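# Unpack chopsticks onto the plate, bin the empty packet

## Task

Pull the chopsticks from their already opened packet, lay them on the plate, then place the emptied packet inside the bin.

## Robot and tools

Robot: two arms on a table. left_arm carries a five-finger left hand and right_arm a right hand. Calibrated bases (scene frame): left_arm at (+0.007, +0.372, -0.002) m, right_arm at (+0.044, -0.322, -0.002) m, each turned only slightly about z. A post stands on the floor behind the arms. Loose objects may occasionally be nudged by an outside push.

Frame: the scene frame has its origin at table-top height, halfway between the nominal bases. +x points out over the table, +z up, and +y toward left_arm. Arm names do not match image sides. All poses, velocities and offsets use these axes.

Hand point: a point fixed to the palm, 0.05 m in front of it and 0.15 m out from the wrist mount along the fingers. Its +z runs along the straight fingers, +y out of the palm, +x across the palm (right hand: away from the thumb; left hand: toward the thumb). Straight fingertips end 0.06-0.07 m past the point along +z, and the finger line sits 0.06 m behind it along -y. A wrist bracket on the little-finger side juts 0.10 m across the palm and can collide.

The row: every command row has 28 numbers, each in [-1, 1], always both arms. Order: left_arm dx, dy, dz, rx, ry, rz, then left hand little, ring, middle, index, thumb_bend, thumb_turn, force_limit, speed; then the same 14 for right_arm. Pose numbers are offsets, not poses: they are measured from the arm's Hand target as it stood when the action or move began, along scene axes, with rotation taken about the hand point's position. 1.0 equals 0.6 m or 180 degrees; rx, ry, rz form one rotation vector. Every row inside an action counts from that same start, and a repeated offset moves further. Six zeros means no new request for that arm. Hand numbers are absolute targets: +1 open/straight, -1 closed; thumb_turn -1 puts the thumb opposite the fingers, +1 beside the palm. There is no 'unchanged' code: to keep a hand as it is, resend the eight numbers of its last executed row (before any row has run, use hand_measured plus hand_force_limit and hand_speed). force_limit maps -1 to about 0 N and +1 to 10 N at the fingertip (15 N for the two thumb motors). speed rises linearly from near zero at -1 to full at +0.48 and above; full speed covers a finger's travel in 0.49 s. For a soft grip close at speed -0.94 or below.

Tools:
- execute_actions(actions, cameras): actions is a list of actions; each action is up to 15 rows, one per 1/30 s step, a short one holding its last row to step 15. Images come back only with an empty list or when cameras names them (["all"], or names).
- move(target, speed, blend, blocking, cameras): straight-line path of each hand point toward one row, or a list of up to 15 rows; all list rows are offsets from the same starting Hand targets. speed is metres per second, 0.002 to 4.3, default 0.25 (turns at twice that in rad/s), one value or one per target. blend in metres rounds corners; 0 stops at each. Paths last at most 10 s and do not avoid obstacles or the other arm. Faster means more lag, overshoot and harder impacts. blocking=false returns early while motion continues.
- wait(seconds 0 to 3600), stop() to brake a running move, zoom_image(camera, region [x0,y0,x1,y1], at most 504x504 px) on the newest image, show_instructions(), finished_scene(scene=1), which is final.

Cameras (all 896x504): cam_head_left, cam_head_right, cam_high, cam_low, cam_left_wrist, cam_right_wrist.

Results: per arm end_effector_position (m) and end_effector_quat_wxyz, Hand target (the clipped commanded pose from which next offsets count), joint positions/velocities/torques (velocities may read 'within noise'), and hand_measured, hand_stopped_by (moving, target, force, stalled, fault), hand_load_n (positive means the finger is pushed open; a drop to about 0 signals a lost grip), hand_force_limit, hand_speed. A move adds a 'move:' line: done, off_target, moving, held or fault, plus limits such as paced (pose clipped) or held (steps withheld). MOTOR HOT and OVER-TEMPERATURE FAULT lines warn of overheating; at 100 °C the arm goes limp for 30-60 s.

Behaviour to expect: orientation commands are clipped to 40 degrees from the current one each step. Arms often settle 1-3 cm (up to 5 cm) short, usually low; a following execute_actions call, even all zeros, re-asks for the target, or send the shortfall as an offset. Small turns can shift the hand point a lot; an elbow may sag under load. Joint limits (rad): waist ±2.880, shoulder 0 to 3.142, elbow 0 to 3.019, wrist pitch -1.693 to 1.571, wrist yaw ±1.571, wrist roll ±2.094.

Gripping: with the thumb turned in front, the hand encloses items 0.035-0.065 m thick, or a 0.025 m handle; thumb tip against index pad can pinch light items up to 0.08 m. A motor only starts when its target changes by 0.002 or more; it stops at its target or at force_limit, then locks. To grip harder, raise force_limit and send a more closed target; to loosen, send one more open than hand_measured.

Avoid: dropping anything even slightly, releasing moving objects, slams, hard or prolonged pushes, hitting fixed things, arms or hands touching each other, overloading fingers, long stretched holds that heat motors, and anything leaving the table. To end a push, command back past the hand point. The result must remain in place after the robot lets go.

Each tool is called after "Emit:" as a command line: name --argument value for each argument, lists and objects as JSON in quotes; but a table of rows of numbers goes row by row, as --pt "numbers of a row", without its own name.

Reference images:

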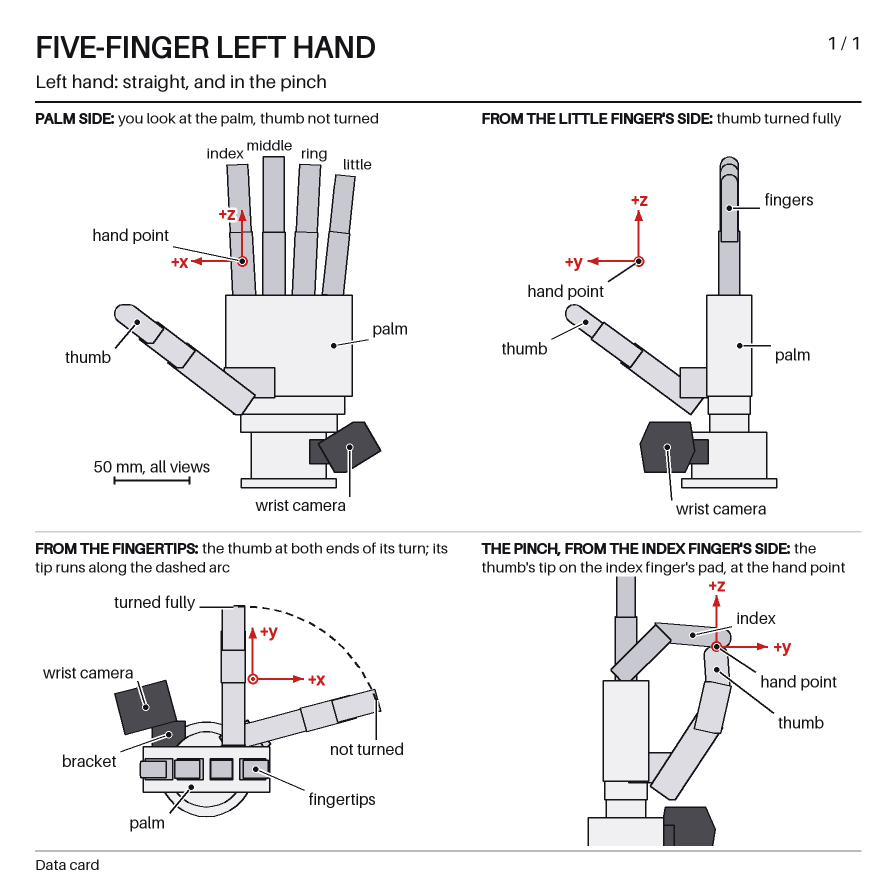

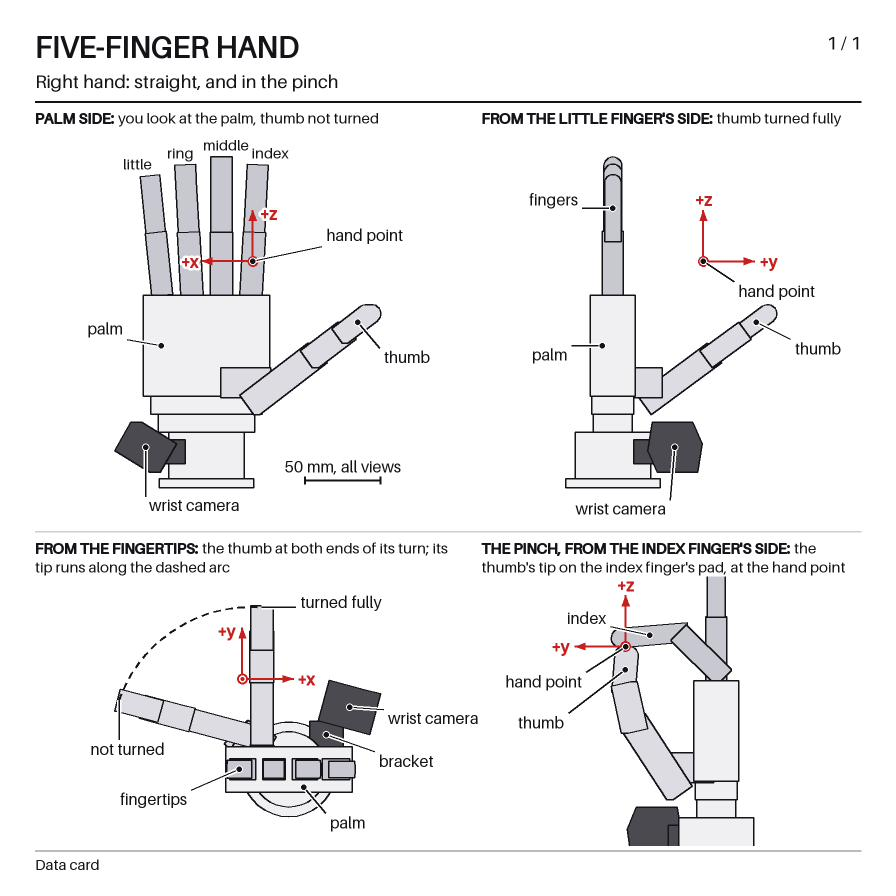

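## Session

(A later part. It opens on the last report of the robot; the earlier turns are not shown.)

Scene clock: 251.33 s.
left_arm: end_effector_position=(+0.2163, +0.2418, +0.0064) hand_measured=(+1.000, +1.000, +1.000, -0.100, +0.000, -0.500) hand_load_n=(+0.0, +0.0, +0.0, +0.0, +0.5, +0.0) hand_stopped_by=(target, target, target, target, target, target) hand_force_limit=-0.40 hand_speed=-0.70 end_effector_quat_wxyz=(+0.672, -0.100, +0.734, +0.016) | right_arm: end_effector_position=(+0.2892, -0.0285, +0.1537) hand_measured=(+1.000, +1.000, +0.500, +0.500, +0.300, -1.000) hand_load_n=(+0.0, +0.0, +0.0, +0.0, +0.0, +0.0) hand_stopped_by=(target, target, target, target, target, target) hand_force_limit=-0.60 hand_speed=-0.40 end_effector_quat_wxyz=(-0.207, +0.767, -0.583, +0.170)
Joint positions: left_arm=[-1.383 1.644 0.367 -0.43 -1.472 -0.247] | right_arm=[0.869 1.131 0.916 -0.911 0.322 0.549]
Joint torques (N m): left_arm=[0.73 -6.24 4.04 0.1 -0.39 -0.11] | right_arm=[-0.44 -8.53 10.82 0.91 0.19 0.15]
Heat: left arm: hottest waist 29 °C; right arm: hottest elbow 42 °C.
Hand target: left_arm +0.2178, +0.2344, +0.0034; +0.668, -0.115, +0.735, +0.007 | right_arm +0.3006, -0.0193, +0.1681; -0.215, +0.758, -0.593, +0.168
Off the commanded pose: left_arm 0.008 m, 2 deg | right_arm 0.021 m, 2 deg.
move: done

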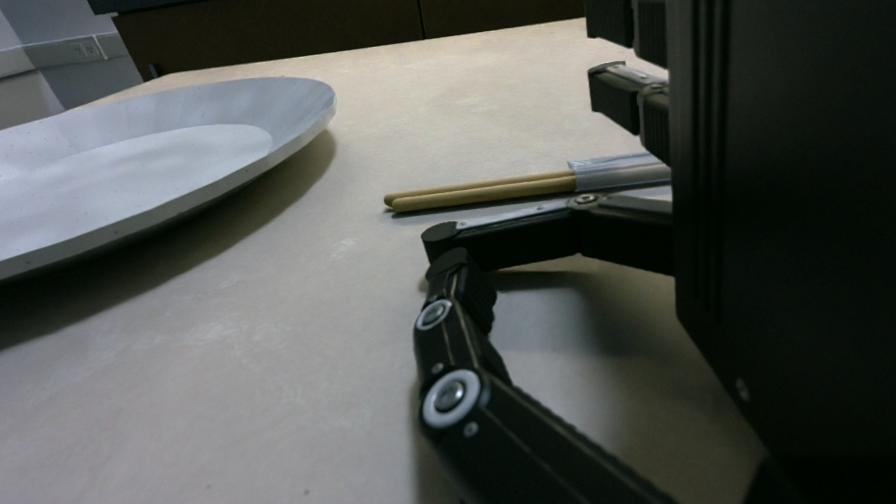

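Emit:
move --pt "0 0 0.04 0 0 0 1 1 1 0.15 0.0 -0.75 0.2 -0.2 0 0 0 0 0 0 1 1 0.5 0.5 0.3 -1 -0.6 -0.4" --pt "0.077 0.0 0.04 0 0 0 1 1 1 0.15 0.0 -0.75 0.2 -0.2 0 0 0 0 0 0 1 1 0.5 0.5 0.3 -1 -0.6 -0.4" --pt "0.077 0.0 0.015 0 0 0 1 1 1 0.15 0.0 -0.75 0.2 -0.2 0 0 0 0 0 0 1 1 0.5 0.5 0.3 -1 -0.6 -0.4" --speed 0.06 --blend '[0.01, 0.01, 0]' --cameras '["cam_left_wrist"]'

Emit:
zoom_image --camera "cam_left_wrist" --region '[300, 180, 700, 460]'

Scene clock: 255.80 s.
left_arm: end_effector_position=(+0.2664, +0.2322, +0.0160) hand_measured=(+1.000, +1.000, +1.000, +0.150, +0.000, -0.750) hand_load_n=(+0.0, +0.5, +0.0, +0.0, +0.0, +0.5) hand_stopped_by=(target, target, target, target, target, target) hand_force_limit=0.20 hand_speed=-0.20 end_effector_quat_wxyz=(+0.667, -0.127, +0.735, +0.005) | right_arm: end_effector_position=(+0.2892, -0.0285, +0.1537) hand_measured=(+1.000, +1.000, +0.500, +0.500, +0.300, -1.000) hand_load_n=(+0.0, +0.0, +0.0, +0.0, +0.0, +0.0) hand_stopped_by=(target, target, target, target, target, target) hand_force_limit=-0.60 hand_speed=-0.40 end_effector_quat_wxyz=(-0.207, +0.767, -0.583, +0.170)
Joint positions: left_arm=[-1.173 1.688 0.237 0.883 -1.362 0.85] | right_arm=[0.869 1.131 0.916 -0.911 0.322 0.549]
Joint torques (N m): left_arm=[-0.15 -5.07 1.88 2.07 -0.3 0.13] | right_arm=[0.09 -8.18 10.97 0.9 0.11 0.12]
Heat: left arm: hottest waist 29 °C; right arm: hottest elbow 42 °C.
Hand target: left_arm +0.2640, +0.2345, +0.0123; +0.668, -0.115, +0.735, +0.007 | right_arm +0.3006, -0.0193, +0.1681; -0.215, +0.758, -0.593, +0.168
Off the commanded pose: left_arm 0.005 m, 1 deg | right_arm 0.021 m, 2 deg.
move: done; blend cut to 0.0075 m at target 2

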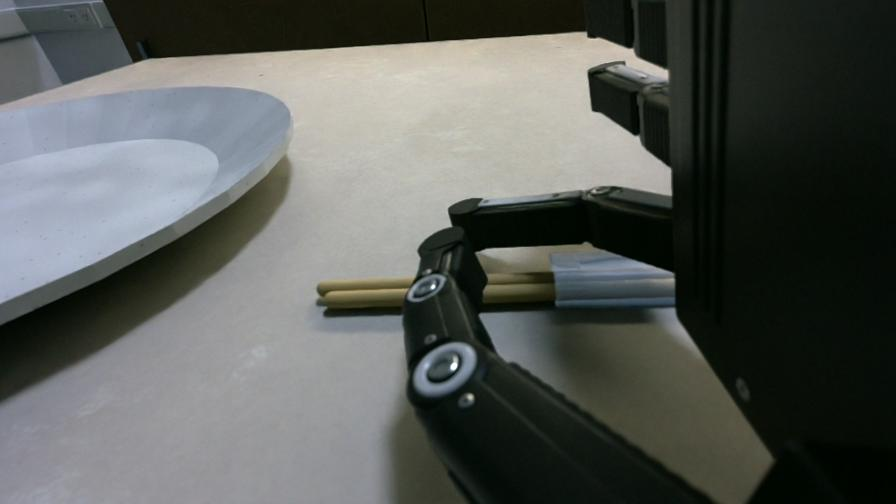

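Scaled by 1.260 from the camera's image (finer frame: 1280x720).

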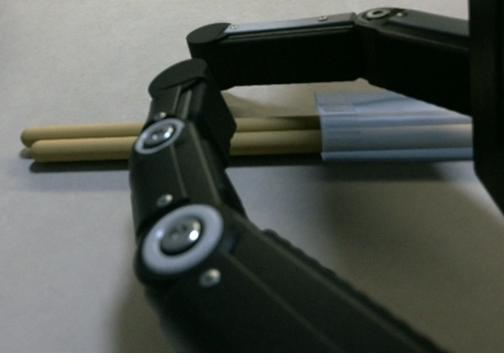

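Emit:
move --pt "-0.015 0.005 0 0 0 0 1 1 1 0.15 0.0 -0.75 0.2 -0.2 0 0 0 0 0 0 1 1 0.5 0.5 0.3 -1 -0.6 -0.4" --pt "-0.015 0.005 -0.009 0 0 0 1 1 1 0.15 0.0 -0.75 0.2 -0.2 0 0 0 0 0 0 1 1 0.5 0.5 0.3 -1 -0.6 -0.4" --speed 0.04 --cameras '["cam_left_wrist"]'

Emit:
zoom_image --camera "cam_left_wrist" --region '[300, 180, 700, 460]'

Scene clock: 257.83 s.
left_arm: end_effector_position=(+0.2576, +0.2352, +0.0128) hand_measured=(+1.000, +1.000, +1.000, +0.150, +0.000, -0.750) hand_load_n=(+0.0, +0.0, +0.0, +0.5, +0.0, +0.5) hand_stopped_by=(target, target, target, target, target, target) hand_force_limit=0.20 hand_speed=-0.20 end_effector_quat_wxyz=(+0.670, -0.121, +0.733, +0.005) | right_arm: end_effector_position=(+0.2892, -0.0285, +0.1537) hand_measured=(+1.000, +1.000, +0.500, +0.500, +0.300, -1.000) hand_load_n=(+0.0, +0.0, +0.0, +0.0, +0.0, +0.0) hand_stopped_by=(target, target, target, target, target, target) hand_force_limit=-0.60 hand_speed=-0.40 end_effector_quat_wxyz=(-0.207, +0.767, -0.583, +0.170)
Joint positions: left_arm=[-1.207 1.703 0.222 0.878 -1.388 0.82] | right_arm=[0.869 1.131 0.916 -0.911 0.322 0.549]
Joint torques (N m): left_arm=[-0.21 -4.66 1.91 1.21 -0.38 -0.12] | right_arm=[-0.5 -8.64 10.77 0.55 0.16 0.13]
Heat: left arm: hottest waist 29 °C; right arm: hottest elbow 42 °C.
Hand target: left_arm +0.2550, +0.2374, +0.0070; +0.668, -0.115, +0.735, +0.007 | right_arm +0.3006, -0.0193, +0.1681; -0.215, +0.758, -0.593, +0.168
Off the commanded pose: left_arm 0.007 m, 1 deg | right_arm 0.021 m, 2 deg.
move: done

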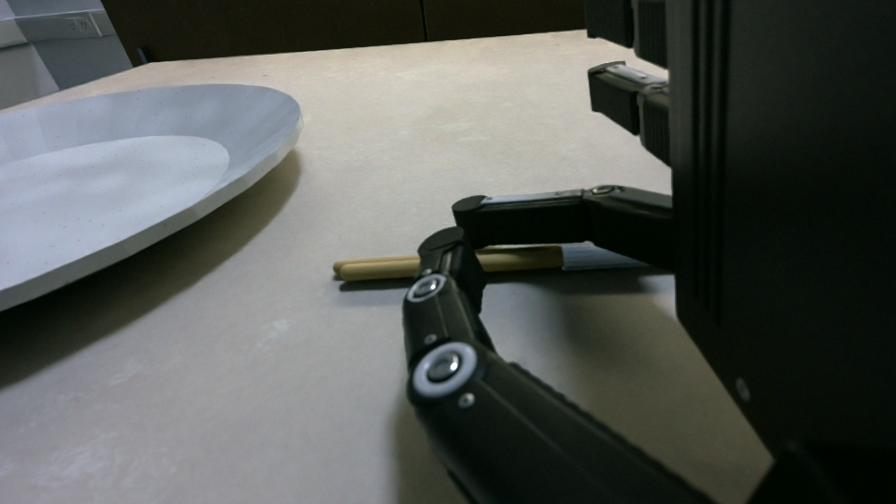

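Scaled by 1.260 from the camera's image (finer frame: 1280x720).

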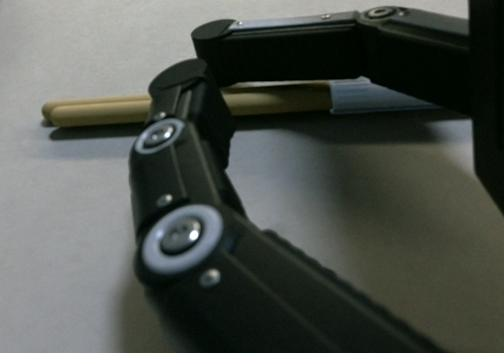

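Emit:
move --pt "0.0 0.0 0.01 0 0 0 1 1 1 0.25 0.03 -0.75 0.2 -0.2 0 0 0 0 0 0 1 1 0.5 0.5 0.3 -1 -0.6 -0.4" --pt "0.003 0.0 0.01 0 0 0 1 1 1 0.25 0.03 -0.75 0.2 -0.2 0 0 0 0 0 0 1 1 0.5 0.5 0.3 -1 -0.6 -0.4" --pt "0.003 0.0 -0.001 0 0 0 1 1 1 0.25 0.03 -0.75 0.2 -0.2 0 0 0 0 0 0 1 1 0.5 0.5 0.3 -1 -0.6 -0.4" --speed 0.04 --cameras '["cam_left_wrist"]'

Emit:
zoom_image --camera "cam_left_wrist" --region '[300, 180, 700, 460]'

Scene clock: 259.87 s.
left_arm: end_effector_position=(+0.2574, +0.2355, +0.0112) hand_measured=(+1.000, +1.000, +1.000, +0.250, +0.030, -0.750) hand_load_n=(+0.0, +0.0, +0.0, +0.0, +0.0, +0.0) hand_stopped_by=(target, target, target, target, target, target) hand_force_limit=0.20 hand_speed=-0.20 end_effector_quat_wxyz=(+0.669, -0.118, +0.734, +0.006) | right_arm: end_effector_position=(+0.2892, -0.0285, +0.1537) hand_measured=(+1.000, +1.000, +0.500, +0.500, +0.300, -1.000) hand_load_n=(+0.0, +0.0, +0.0, +0.0, +0.0, -0.5) hand_stopped_by=(target, target, target, target, target, target) hand_force_limit=-0.60 hand_speed=-0.40 end_effector_quat_wxyz=(-0.207, +0.767, -0.583, +0.170)
Joint positions: left_arm=[-1.207 1.71 0.222 0.877 -1.385 0.819] | right_arm=[0.869 1.131 0.916 -0.911 0.322 0.549]
Joint torques (N m): left_arm=[0.32 -4.66 1.95 1.87 -0.27 -0.01] | right_arm=[-0.32 -8.82 10.89 0.83 0.22 0.18]
Heat: left arm: hottest waist 29 °C; right arm: hottest elbow 42 °C.
Hand target: left_arm +0.2569, +0.2374, +0.0064; +0.668, -0.115, +0.735, +0.007 | right_arm +0.3006, -0.0193, +0.1681; -0.215, +0.758, -0.593, +0.168
Off the commanded pose: left_arm 0.005 m, 0 deg | right_arm 0.021 m, 2 deg.
move: done

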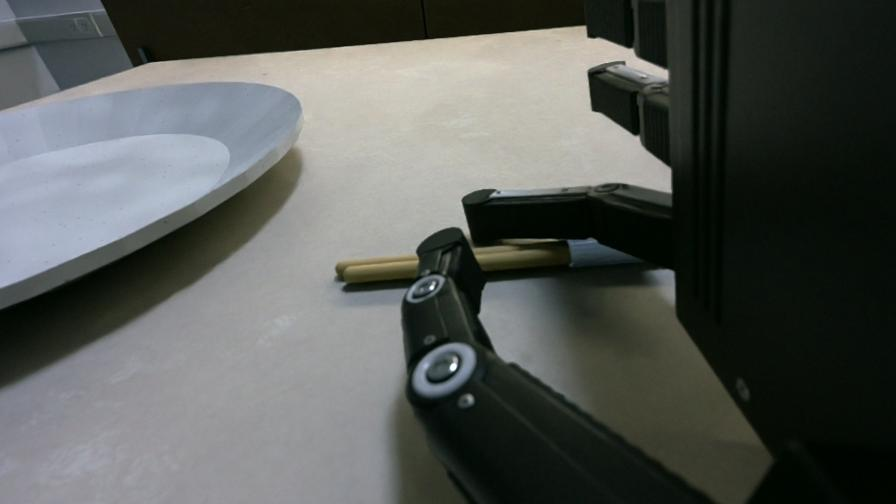

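Scaled by 1.260 from the camera's image (finer frame: 1280x720).

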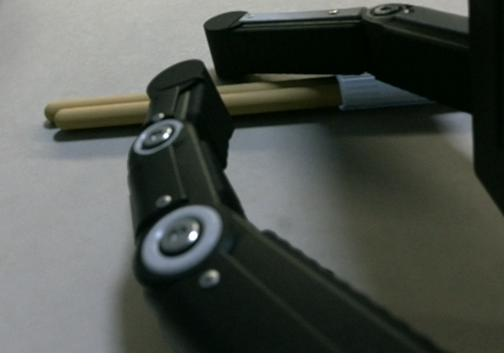

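Emit:
move --pt "0.0 0.0 -0.004 0 0 0 1 1 1 0.12 0.03 -0.75 -0.4 -0.85 0 0 0 0 0 0 1 1 0.5 0.5 0.3 -1 -0.6 -0.4" --pt "0.0 0.0 -0.008 0 0 0 1 1 1 0.05 0.03 -0.75 -0.4 -0.85 0 0 0 0 0 0 1 1 0.5 0.5 0.3 -1 -0.6 -0.4" --speed 0.02 --cameras '["cam_left_wrist"]'

Emit:
zoom_image --camera "cam_left_wrist" --region '[300, 180, 700, 460]'

Scene clock: 262.17 s.
left_arm: end_effector_position=(+0.2580, +0.2342, +0.0096) hand_measured=(+1.000, +1.000, +1.000, +0.050, +0.030, -0.750) hand_load_n=(+0.0, +0.0, +0.0, +1.5, +0.0, +0.0) hand_stopped_by=(target, target, target, target, target, target) hand_force_limit=-0.40 hand_speed=-0.85 end_effector_quat_wxyz=(+0.671, -0.126, +0.731, -0.001) | right_arm: end_effector_position=(+0.2892, -0.0285, +0.1537) hand_measured=(+1.000, +1.000, +0.500, +0.500, +0.300, -1.000) hand_load_n=(+0.0, +0.0, +0.0, +0.0, +0.0, +0.0) hand_stopped_by=(target, target, target, target, target, target) hand_force_limit=-0.60 hand_speed=-0.40 end_effector_quat_wxyz=(-0.207, +0.767, -0.583, +0.170)
Joint positions: left_arm=[-1.207 1.732 0.222 0.926 -1.39 0.824] | right_arm=[0.869 1.131 0.916 -0.911 0.322 0.549]
Joint torques (N m): left_arm=[0.32 -3.78 1.84 1.51 -0.09 -0.03] | right_arm=[0.5 -8.47 10.74 0.72 0.19 0.17]
Heat: left arm: hottest waist 29 °C; right arm: hottest elbow 42 °C.
Hand target: left_arm +0.2568, +0.2375, +0.0016; +0.668, -0.115, +0.735, +0.007 | right_arm +0.3006, -0.0193, +0.1681; -0.215, +0.758, -0.593, +0.168
Off the commanded pose: left_arm 0.009 m, 2 deg | right_arm 0.021 m, 2 deg.
move: done

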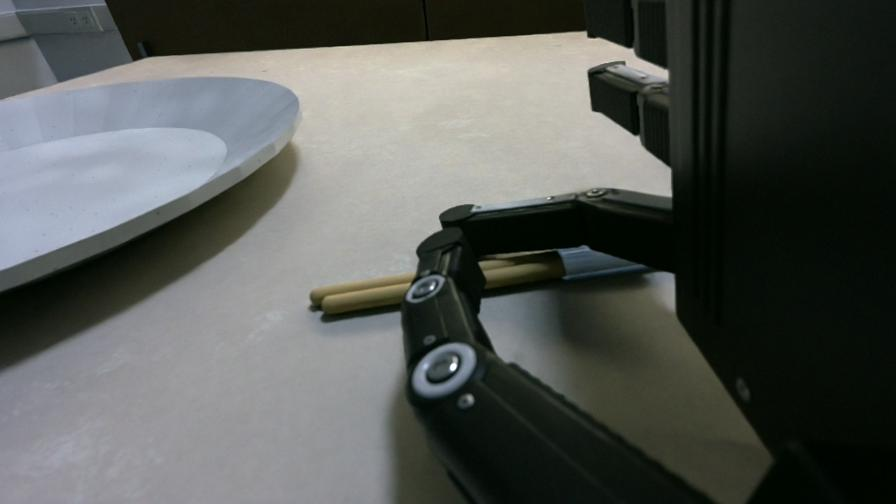

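Scaled by 1.260 from the camera's image (finer frame: 1280x720).

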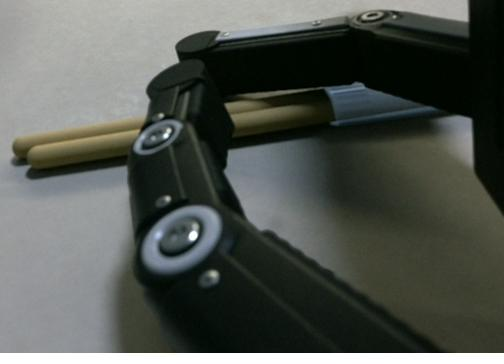

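Emit:
move --pt "-0.005 0.0 0.023 0 0 0 1 1 1 0.25 0.03 -0.75 0.2 -0.2 0 0 0 0 0 0 1 1 0.5 0.5 0.3 -1 -0.6 -0.4" --pt "-0.005 0.03 0.023 0 0 0 1 1 1 0.25 0.03 -0.75 0.2 -0.2 0 0 0 0 0 0 1 1 0.5 0.5 0.3 -1 -0.6 -0.4" --speed 0.05 --cameras '["cam_left_wrist"]'

Emit:
zoom_image --camera "cam_left_wrist" --region '[300, 180, 700, 460]'

Scene clock: 266.50 s.
left_arm: end_effector_position=(+0.2533, +0.2517, +0.0147) hand_measured=(+1.000, +1.000, +1.000, +0.250, +0.030, -0.750) hand_load_n=(+0.0, +0.5, +0.0, -0.5, +0.5, +0.0) hand_stopped_by=(target, target, target, target, target, target) hand_force_limit=0.20 hand_speed=-0.20 end_effector_quat_wxyz=(+0.667, -0.113, +0.736, +0.007) | right_arm: end_effector_position=(+0.2892, -0.0285, +0.1537) hand_measured=(+1.000, +1.000, +0.500, +0.500, +0.300, -1.000) hand_load_n=(+0.0, +0.0, +0.0, +0.0, +0.0, +0.0) hand_stopped_by=(target, target, target, target, target, target) hand_force_limit=-0.60 hand_speed=-0.40 end_effector_quat_wxyz=(-0.207, +0.767, -0.583, +0.170)
Joint positions: left_arm=[-1.202 1.679 0.174 0.91 -1.373 0.842] | right_arm=[0.869 1.131 0.916 -0.911 0.322 0.549]
Joint torques (N m): left_arm=[0.91 -5.95 1.47 2.06 -0.31 0.13] | right_arm=[-0.73 -8.47 10.73 0.88 0.16 0.14]
Heat: left arm: hottest waist 29 °C; right arm: hottest elbow 42 °C.
Hand target: left_arm +0.2538, +0.2555, +0.0153; +0.668, -0.115, +0.735, +0.007 | right_arm +0.3006, -0.0193, +0.1681; -0.215, +0.758, -0.593, +0.168
Off the commanded pose: left_arm 0.004 m, 0 deg | right_arm 0.021 m, 2 deg.
move: done

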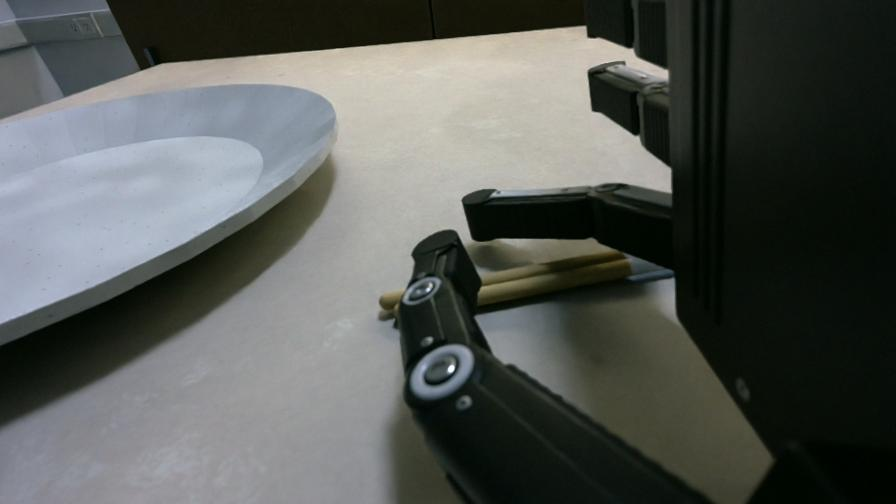

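Scaled by 1.260 from the camera's image (finer frame: 1280x720).

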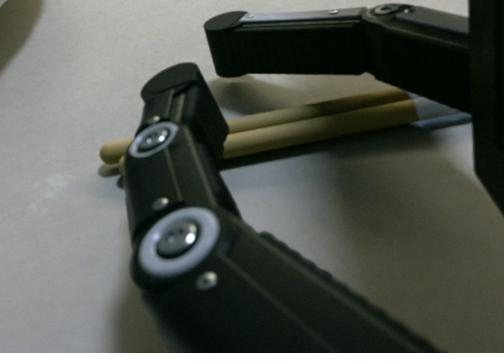

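Emit:
wait --seconds 0 --cameras '["cam_high","cam_left_wrist"]'

Emit:
zoom_image --camera "cam_left_wrist" --region '[300, 180, 700, 460]'

Emit:
zoom_image --camera "cam_high" --region '[330, 120, 450, 290]'

Scene clock: 267.63 s.
left_arm: end_effector_position=(+0.2533, +0.2517, +0.0147) hand_measured=(+1.000, +1.000, +1.000, +0.250, +0.030, -0.750) hand_load_n=(+0.0, +0.0, +0.0, +0.0, +0.0, +0.0) hand_stopped_by=(target, target, target, target, target, target) hand_force_limit=0.20 hand_speed=-0.20 end_effector_quat_wxyz=(+0.667, -0.113, +0.736, +0.007) | right_arm: end_effector_position=(+0.2892, -0.0285, +0.1537) hand_measured=(+1.000, +1.000, +0.500, +0.500, +0.300, -1.000) hand_load_n=(+0.0, +0.0, -0.5, +0.0, +0.0, +0.0) hand_stopped_by=(target, target, target, target, target, target) hand_force_limit=-0.60 hand_speed=-0.40 end_effector_quat_wxyz=(-0.207, +0.767, -0.583, +0.170)
Joint positions: left_arm=[-1.202 1.679 0.174 0.91 -1.373 0.842] | right_arm=[0.869 1.131 0.916 -0.911 0.322 0.549]
Joint torques (N m): left_arm=[0.85 -6.01 1.47 2.04 -0.32 0.12] | right_arm=[-0.5 -8.47 10.88 0.9 0.11 0.19]
Heat: left arm: hottest waist 29 °C; right arm: hottest elbow 42 °C.
Hand target: left_arm +0.2538, +0.2555, +0.0153; +0.668, -0.115, +0.735, +0.007 | right_arm +0.3006, -0.0193, +0.1681; -0.215, +0.758, -0.593, +0.168
Off the commanded pose: left_arm 0.004 m, 0 deg | right_arm 0.021 m, 2 deg.

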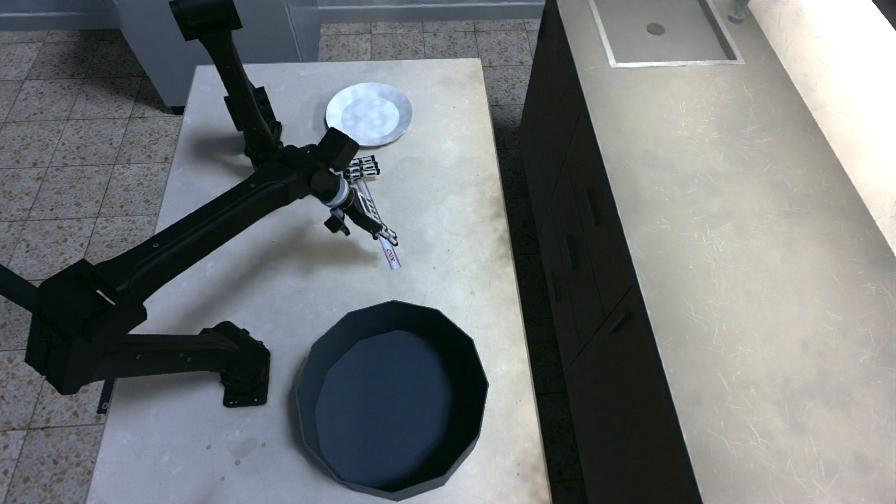

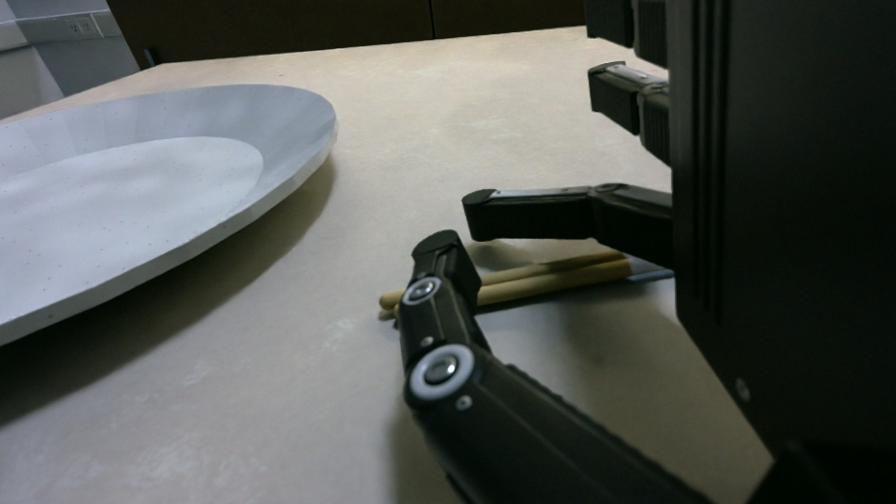

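Scaled by 1.260 from the camera's image (finer frame: 1280x720).

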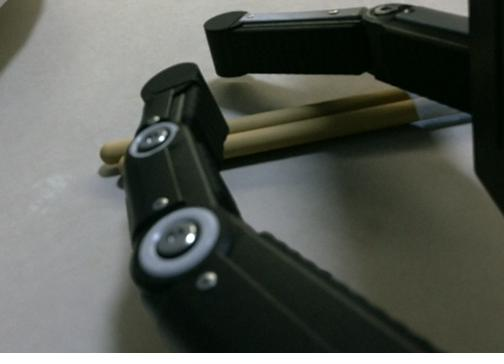

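Scaled by 2.965 from the camera's image (finer frame: 1280x720).

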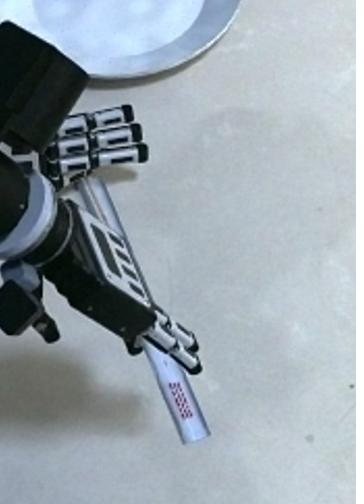

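Emit:
move --target '[-0.013333, 0, -0.001, 0, 0, 0, 1, 1, 1, 0.25, 0.03, -0.75, 0.2, -0.2, 0, 0, 0, 0, 0, 0, 1, 1, 0.5, 0.5, 0.3, -1, -0.6, -0.4]' --speed 0.05 --cameras '["cam_left_wrist"]'

Emit:
zoom_image --camera "cam_left_wrist" --region '[350, 180, 620, 340]'

Scene clock: 269.23 s.
left_arm: end_effector_position=(+0.2484, +0.2531, +0.0141) hand_measured=(+1.000, +1.000, +1.000, +0.250, +0.030, -0.750) hand_load_n=(+0.0, +0.0, +0.0, +0.0, +0.0, +0.0) hand_stopped_by=(target, target, target, target, target, target) hand_force_limit=0.20 hand_speed=-0.20 end_effector_quat_wxyz=(+0.669, -0.116, +0.734, +0.008) | right_arm: end_effector_position=(+0.2892, -0.0285, +0.1537) hand_measured=(+1.000, +1.000, +0.500, +0.500, +0.300, -1.000) hand_load_n=(+0.0, +0.0, +0.0, +0.0, +0.0, +0.0) hand_stopped_by=(target, target, target, target, target, target) hand_force_limit=-0.60 hand_speed=-0.40 end_effector_quat_wxyz=(-0.207, +0.767, -0.583, +0.170)
Joint positions: left_arm=[-1.222 1.668 0.174 0.848 -1.398 0.786] | right_arm=[0.869 1.131 0.916 -0.911 0.322 0.549]
Joint torques (N m): left_arm=[-0.21 -6.89 1.47 0.58 -0.55 -0.09] | right_arm=[-0.32 -9 10.61 0.8 0.16 0.17]
Heat: left arm: hottest waist 29 °C; right arm: hottest elbow 42 °C.
Hand target: left_arm +0.2458, +0.2555, +0.0147; +0.668, -0.115, +0.735, +0.007 | right_arm +0.3006, -0.0193, +0.1681; -0.215, +0.758, -0.593, +0.168
Off the commanded pose: left_arm 0.004 m, 0 deg | right_arm 0.021 m, 2 deg.
move: done

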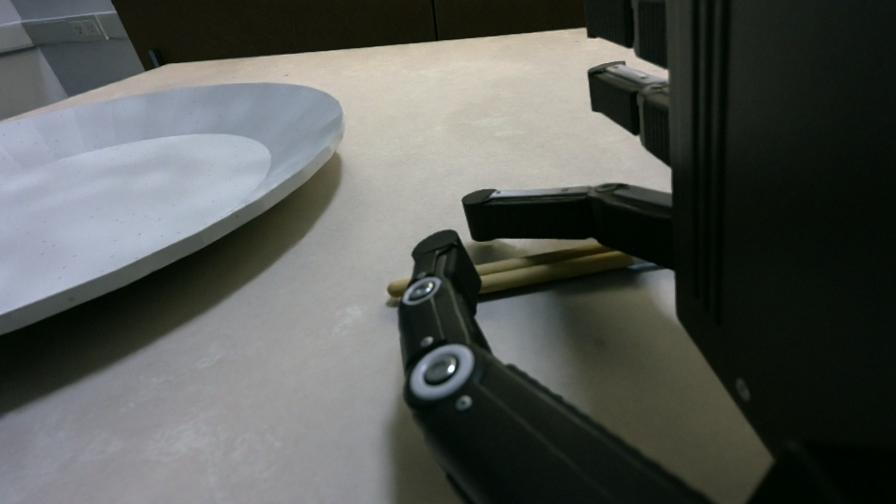

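Scaled by 1.867 from the camera's image (finer frame: 1280x720).

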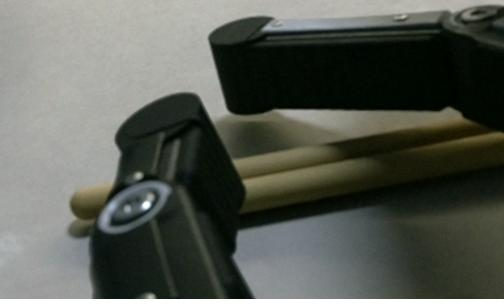

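Emit:
move --target '[-0.006, 0, -0.010, 0, 0, 0, 1, 1, 1, 0.25, 0.03, -0.75, 0.2, -0.2, 0, 0, 0, 0, 0, 0, 1, 1, 0.5, 0.5, 0.3, -1, -0.6, -0.4]' --speed 0.04 --cameras '[]'

Emit:
wait --seconds 0 --cameras '["cam_left_wrist"]'

Emit:
zoom_image --camera "cam_left_wrist" --region '[350, 180, 620, 340]'

Scene clock: 275.60 s.
left_arm: end_effector_position=(+0.2439, +0.2555, +0.0102) hand_measured=(+1.000, +1.000, +1.000, +0.250, +0.030, -0.750) hand_load_n=(+0.0, +0.0, +0.0, +0.5, +0.0, +0.5) hand_stopped_by=(target, target, target, target, target, target) hand_force_limit=0.20 hand_speed=-0.20 end_effector_quat_wxyz=(+0.670, -0.118, +0.733, +0.007) | right_arm: end_effector_position=(+0.2892, -0.0285, +0.1537) hand_measured=(+1.000, +1.000, +0.500, +0.500, +0.300, -1.000) hand_load_n=(+0.0, +0.0, +0.0, +0.0, +0.0, +0.0) hand_stopped_by=(target, target, target, target, target, target) hand_force_limit=-0.60 hand_speed=-0.40 end_effector_quat_wxyz=(-0.207, +0.767, -0.583, +0.170)
Joint positions: left_arm=[-1.239 1.668 0.174 0.78 -1.414 0.713] | right_arm=[0.869 1.131 0.916 -0.911 0.322 0.549]
Joint torques (N m): left_arm=[-0.15 -5.83 1.98 0.31 -0.41 -0.11] | right_arm=[-0.67 -8.41 10.81 0.59 0.15 0.18]
Heat: left arm: hottest waist 29 °C; right arm: hottest elbow 42 °C.
Hand target: left_arm +0.2422, +0.2555, +0.0088; +0.668, -0.115, +0.735, +0.007 | right_arm +0.3006, -0.0193, +0.1681; -0.215, +0.758, -0.593, +0.168
Off the commanded pose: left_arm 0.002 m, 1 deg | right_arm 0.021 m, 2 deg.
move: done

Scene clock: 275.60 s.
left_arm: end_effector_position=(+0.2439, +0.2555, +0.0102) hand_measured=(+1.000, +1.000, +1.000, +0.250, +0.030, -0.750) hand_load_n=(+0.0, +0.0, +0.0, +0.5, +0.0, +0.5) hand_stopped_by=(target, target, target, target, target, target) hand_force_limit=0.20 hand_speed=-0.20 end_effector_quat_wxyz=(+0.670, -0.118, +0.733, +0.007) | right_arm: end_effector_position=(+0.2892, -0.0285, +0.1537) hand_measured=(+1.000, +1.000, +0.500, +0.500, +0.300, -1.000) hand_load_n=(+0.0, +0.0, +0.0, +0.0, +0.0, +0.0) hand_stopped_by=(target, target, target, target, target, target) hand_force_limit=-0.60 hand_speed=-0.40 end_effector_quat_wxyz=(-0.207, +0.767, -0.583, +0.170)
Joint positions: left_arm=[-1.239 1.668 0.174 0.78 -1.414 0.713] | right_arm=[0.869 1.131 0.916 -0.911 0.322 0.549]
Joint torques (N m): left_arm=[-0.15 -5.83 1.98 0.31 -0.41 -0.11] | right_arm=[-0.67 -8.41 10.81 0.59 0.15 0.18]
Heat: left arm: hottest waist 29 °C; right arm: hottest elbow 42 °C.
Hand target: left_arm +0.2422, +0.2555, +0.0088; +0.668, -0.115, +0.735, +0.007 | right_arm +0.3006, -0.0193, +0.1681; -0.215, +0.758, -0.593, +0.168
Off the commanded pose: left_arm 0.002 m, 1 deg | right_arm 0.021 m, 2 deg.

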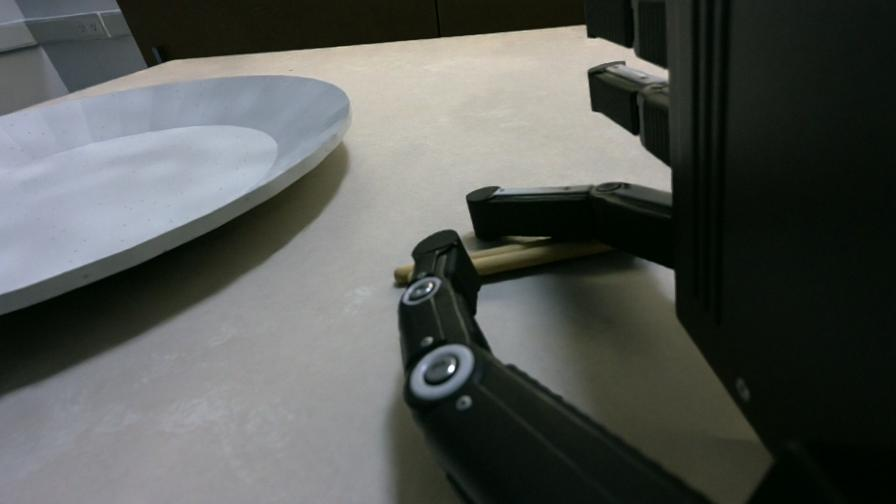

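Scaled by 1.867 from the camera's image (finer frame: 1280x720).

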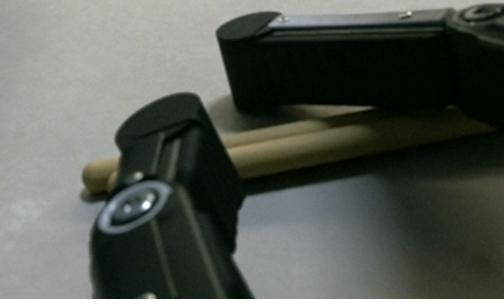

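Emit:
move --target '[-0.006, 0, -0.001, 0, 0, 0, 1, 1, 1, 0.15, 0.03, -0.75, 0.0, -0.8, 0, 0, 0, 0, 0, 0, 1, 1, 0.5, 0.5, 0.3, -1, -0.6, -0.4]' --speed 0.04 --cameras '["cam_left_wrist"]'

Emit:
zoom_image --camera "cam_left_wrist" --region '[350, 180, 620, 340]'

Scene clock: 276.83 s.
left_arm: end_effector_position=(+0.2398, +0.2581, +0.0099) hand_measured=(+1.000, +1.000, +1.000, +0.150, +0.030, -0.750) hand_load_n=(+0.0, -0.5, +0.0, +1.0, +0.0, +0.5) hand_stopped_by=(target, target, target, target, target, target) hand_force_limit=0.00 hand_speed=-0.80 end_effector_quat_wxyz=(+0.672, -0.116, +0.732, +0.011) | right_arm: end_effector_position=(+0.2892, -0.0285, +0.1537) hand_measured=(+1.000, +1.000, +0.500, +0.500, +0.300, -1.000) hand_load_n=(+0.0, +0.0, +0.0, +0.0, +0.0, +0.0) hand_stopped_by=(target, target, target, target, target, target) hand_force_limit=-0.60 hand_speed=-0.40 end_effector_quat_wxyz=(-0.207, +0.767, -0.583, +0.170)
Joint positions: left_arm=[-1.255 1.656 0.174 0.706 -1.431 0.659] | right_arm=[0.869 1.131 0.916 -0.911 0.322 0.549]
Joint torques (N m): left_arm=[-0.21 -5.77 2.29 0.25 -0.28 -0.16] | right_arm=[-0.85 -8.41 10.69 0.72 0.15 0.2]
Heat: left arm: hottest waist 29 °C; right arm: hottest elbow 42 °C.
Hand target: left_arm +0.2386, +0.2555, +0.0082; +0.668, -0.115, +0.735, +0.007 | right_arm +0.3006, -0.0193, +0.1681; -0.215, +0.758, -0.593, +0.168
Off the commanded pose: left_arm 0.003 m, 1 deg | right_arm 0.021 m, 2 deg.
move: done

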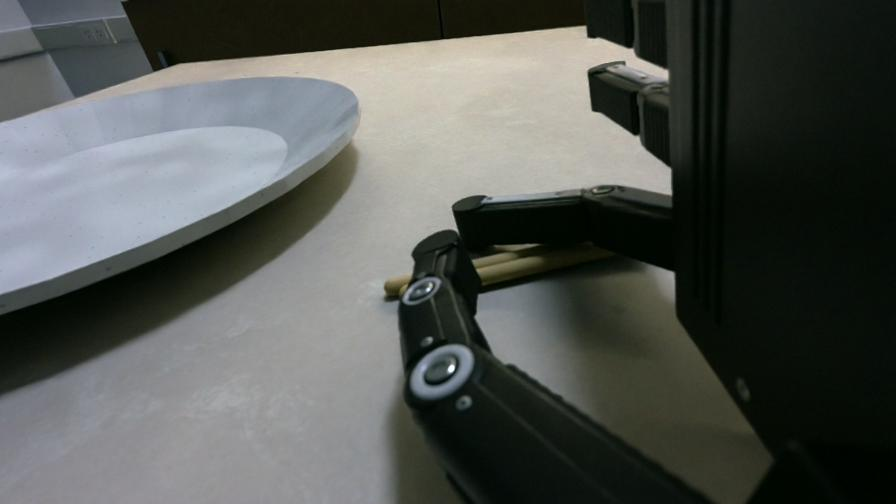

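Scaled by 1.867 from the camera's image (finer frame: 1280x720).

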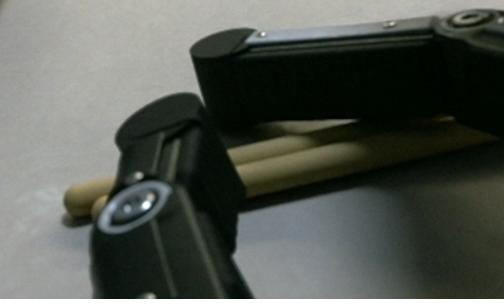

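Emit:
move --target '[0, 0, 0.001, 0, 0, 0, 1, 1, 1, -0.12, 0.03, -0.75, 0.0, -0.85, 0, 0, 0, 0, 0, 0, 1, 1, 0.5, 0.5, 0.3, -1, -0.6, -0.4]' --speed 0.04 --cameras '["cam_left_wrist"]'

Emit:
zoom_image --camera "cam_left_wrist" --region '[350, 180, 620, 340]'

Scene clock: 281.73 s.
left_arm: end_effector_position=(+0.2389, +0.2606, +0.0094) hand_measured=(+1.000, +1.000, +1.000, -0.120, +0.030, -0.750) hand_load_n=(+0.0, +0.0, +0.0, +0.5, +0.0, +0.0) hand_stopped_by=(target, target, target, target, target, target) hand_force_limit=0.00 hand_speed=-0.85 end_effector_quat_wxyz=(+0.670, -0.114, +0.733, +0.015) | right_arm: end_effector_position=(+0.2892, -0.0285, +0.1537) hand_measured=(+1.000, +1.000, +0.500, +0.500, +0.300, -1.000) hand_load_n=(+0.0, +0.0, +0.0, +0.0, +0.0, +0.0) hand_stopped_by=(target, target, target, target, target, target) hand_force_limit=-0.60 hand_speed=-0.40 end_effector_quat_wxyz=(-0.207, +0.767, -0.583, +0.170)
Joint positions: left_arm=[-1.255 1.645 0.174 0.662 -1.43 0.635] | right_arm=[0.869 1.131 0.916 -0.911 0.322 0.549]
Joint torques (N m): left_arm=[-0.26 -6.12 2.63 0.39 -0.29 -0.11] | right_arm=[-0.09 -8.59 10.67 0.91 0.2 0.17]
Heat: left arm: hottest waist 29 °C; right arm: hottest elbow 42 °C.
Hand target: left_arm +0.2386, +0.2554, +0.0087; +0.668, -0.115, +0.735, +0.007 | right_arm +0.3006, -0.0193, +0.1681; -0.215, +0.758, -0.593, +0.168
Off the commanded pose: left_arm 0.005 m, 1 deg | right_arm 0.021 m, 2 deg.
move: done

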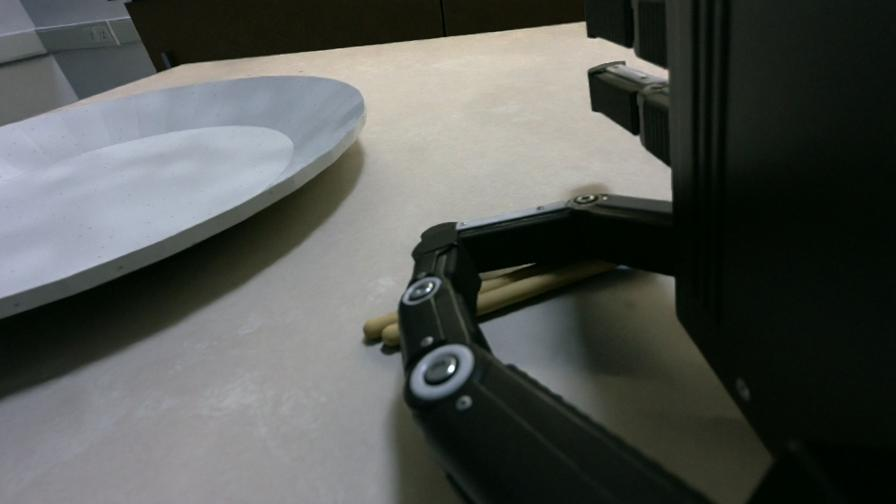

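Scaled by 1.867 from the camera's image (finer frame: 1280x720).

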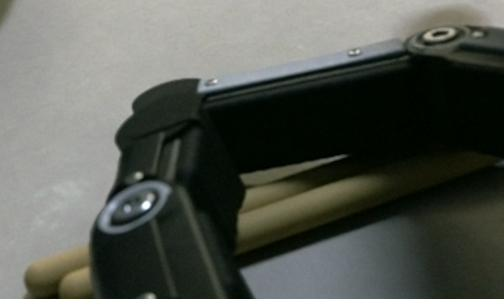

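Emit:
move --pt "0 0 0.004 0 0 0 1 1 1 0.4 0.03 -0.75 0.0 -0.4 0 0 0 0 0 0 1 1 0.5 0.5 0.3 -1 -0.6 -0.4" --pt "0 0 0.08 0 0 0 1 1 1 0.4 0.03 -0.75 0.0 -0.4 0 0 0 0 0 0 1 1 0.5 0.5 0.3 -1 -0.6 -0.4" --pt "0 0 0.35 0 0 0 1 1 1 0.4 0.03 -0.75 0.0 -0.4 0 0 0 0 0 0 1 1 0.5 0.5 0.3 -1 -0.6 -0.4" --speed '[0.03, 0.08, 0.2]' --cameras '["cam_high", "cam_left_wrist", "cam_head_left"]'

Emit:
zoom_image --camera "cam_high" --region '[330, 120, 450, 290]'

Scene clock: 288.40 s.
left_arm: end_effector_position=(+0.2360, +0.2676, +0.2024) hand_measured=(+1.000, +1.000, +1.000, +0.400, +0.030, -0.750) hand_load_n=(+0.0, +0.0, +0.0, +0.0, +0.0, +0.0) hand_stopped_by=(target, target, target, target, target, target) hand_force_limit=0.00 hand_speed=-0.40 end_effector_quat_wxyz=(+0.670, -0.102, +0.735, +0.020) | right_arm: end_effector_position=(+0.2892, -0.0285, +0.1537) hand_measured=(+1.000, +1.000, +0.500, +0.500, +0.300, -1.000) hand_load_n=(+0.0, -0.5, +0.0, +0.0, +0.0, +0.0) hand_stopped_by=(target, target, target, target, target, target) hand_force_limit=-0.60 hand_speed=-0.40 end_effector_quat_wxyz=(-0.207, +0.767, -0.583, +0.170)
Joint positions: left_arm=[-1.263 0.726 0.41 -0.484 -1.429 0.668] | right_arm=[0.869 1.131 0.916 -0.911 0.322 0.549]
Joint torques (N m): left_arm=[0.15 1.32 12.42 0.43 -0.45 -0.07] | right_arm=[-0.38 -8.64 10.84 0.7 0.17 0.13]
Heat: left arm: hottest waist 29 °C; right arm: hottest elbow 42 °C.
Hand target: left_arm +0.2386, +0.2555, +0.2187; +0.668, -0.115, +0.735, +0.007 | right_arm +0.3006, -0.0193, +0.1681; -0.215, +0.758, -0.593, +0.168
Off the commanded pose: left_arm 0.021 m, 2 deg | right_arm 0.021 m, 2 deg.
move: off_target (left_arm)
Images, in order (width x height): cam_head_left 896x504, cam_high 896x504, cam_left_wrist 896x504.

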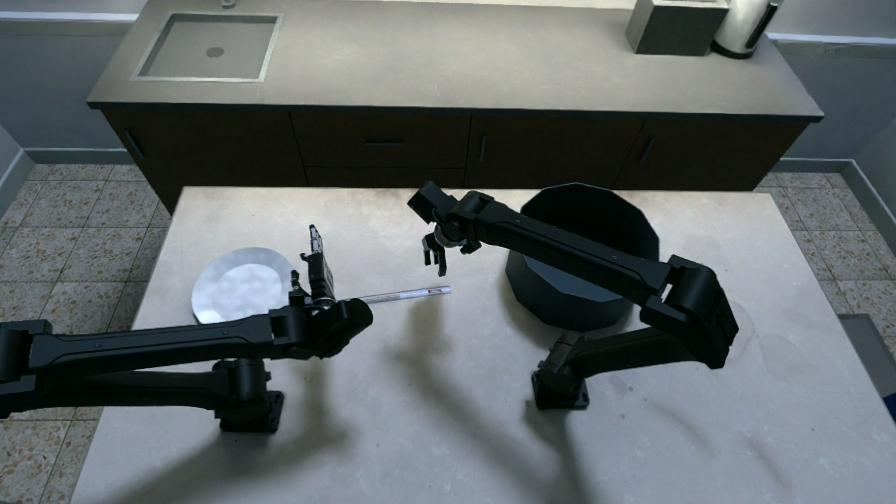

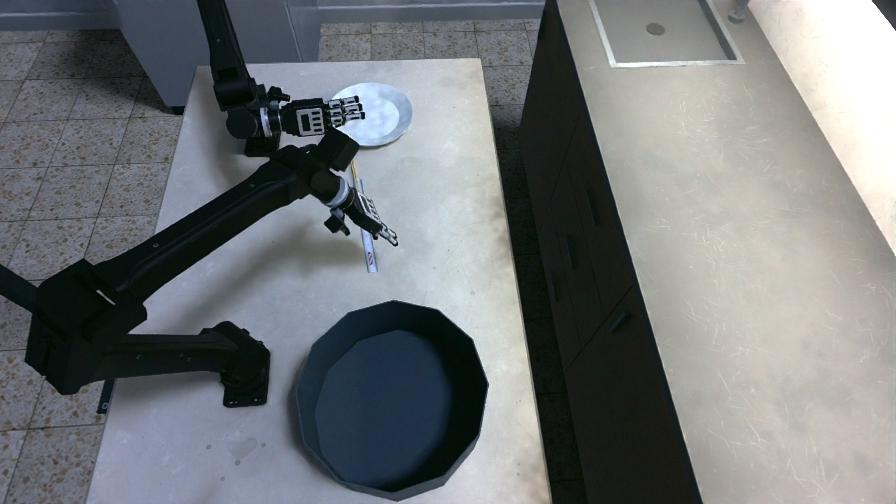

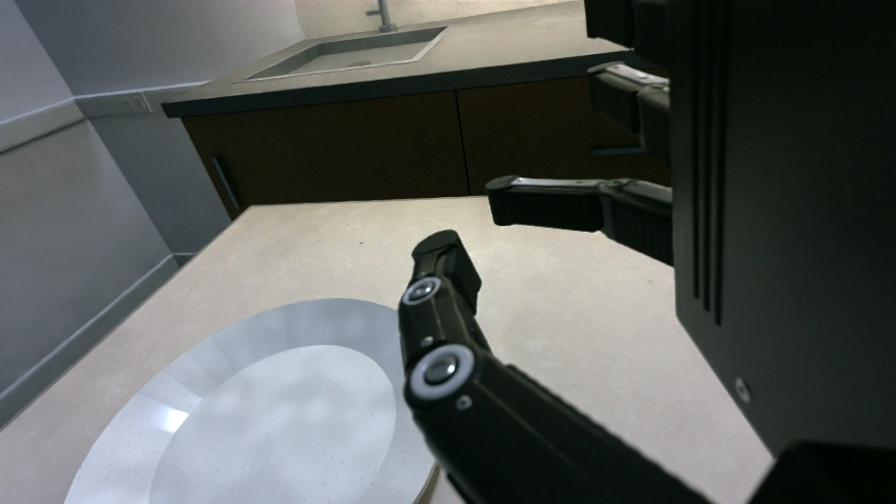

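Scaled by 2.965 from the camera's image (finer frame: 1280x720).

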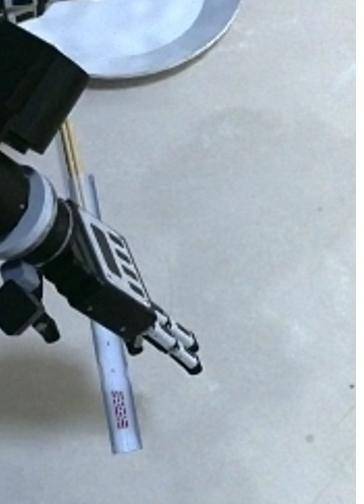

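Emit:
move --target '[0, 0.08333, 0.16667, 0, 0, 0, 1, 1, 1, 0.4, 0.03, -0.75, 0.0, -0.4, 0, 0, 0, -0.0256, 0.108, 0, 1, 1, 1, 1, 0.3, -1, -0.6, -0.4]' --speed 0.2 --cameras '["cam_right_wrist"]'

Scene clock: 292.83 s.
left_arm: end_effector_position=(+0.2370, +0.3048, +0.2968) hand_measured=(+1.000, +1.000, +1.000, +0.400, +0.030, -0.750) hand_load_n=(+0.0, +0.0, +0.0, +0.0, +0.0, +0.0) hand_stopped_by=(target, target, target, target, target, target) hand_force_limit=0.00 hand_speed=-0.40 end_effector_quat_wxyz=(+0.666, -0.103, +0.739, +0.017) | right_arm: end_effector_position=(+0.2889, -0.0256, +0.1582) hand_measured=(+1.000, +1.000, +1.000, +1.000, +0.300, -1.000) hand_load_n=(+0.0, +0.0, +0.0, +0.0, +0.0, +0.0) hand_stopped_by=(target, target, target, target, target, target) hand_force_limit=-0.60 hand_speed=-0.40 end_effector_quat_wxyz=(-0.076, +0.782, -0.615, +0.061)
Joint positions: left_arm=[-1.193 0.492 0.569 -0.664 -1.366 0.881] | right_arm=[0.76 1.334 1.125 -1.195 0.103 0.539]
Joint torques (N m): left_arm=[0.85 2.08 12.92 0.69 -0.31 0.11] | right_arm=[0.56 -10.99 10.15 0.44 0 -0.12]
Heat: left arm: hottest waist 29 °C; right arm: hottest elbow 43 °C.
Hand target: left_arm +0.2386, +0.3055, +0.3187; +0.668, -0.115, +0.735, +0.007 | right_arm +0.3007, -0.0193, +0.1682; -0.082, +0.783, -0.613, +0.061
Off the commanded pose: left_arm 0.022 m, 2 deg | right_arm 0.017 m, 1 deg.
move: off_target (left_arm, right_arm)

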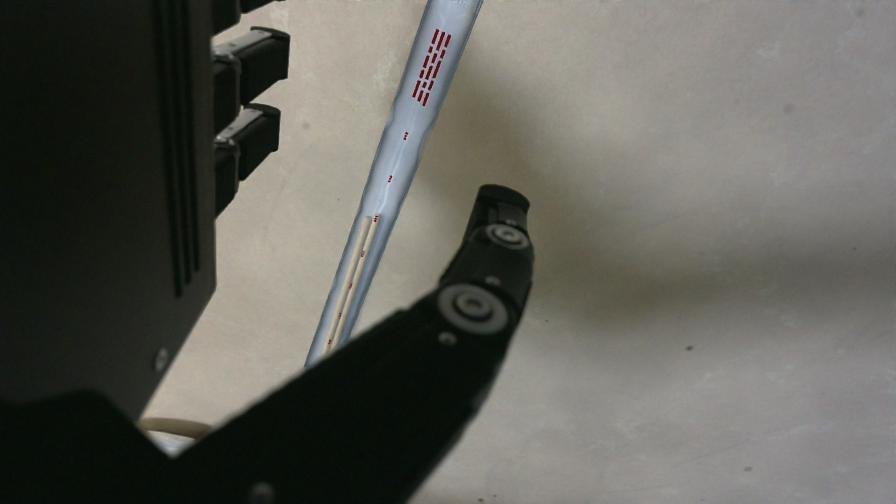

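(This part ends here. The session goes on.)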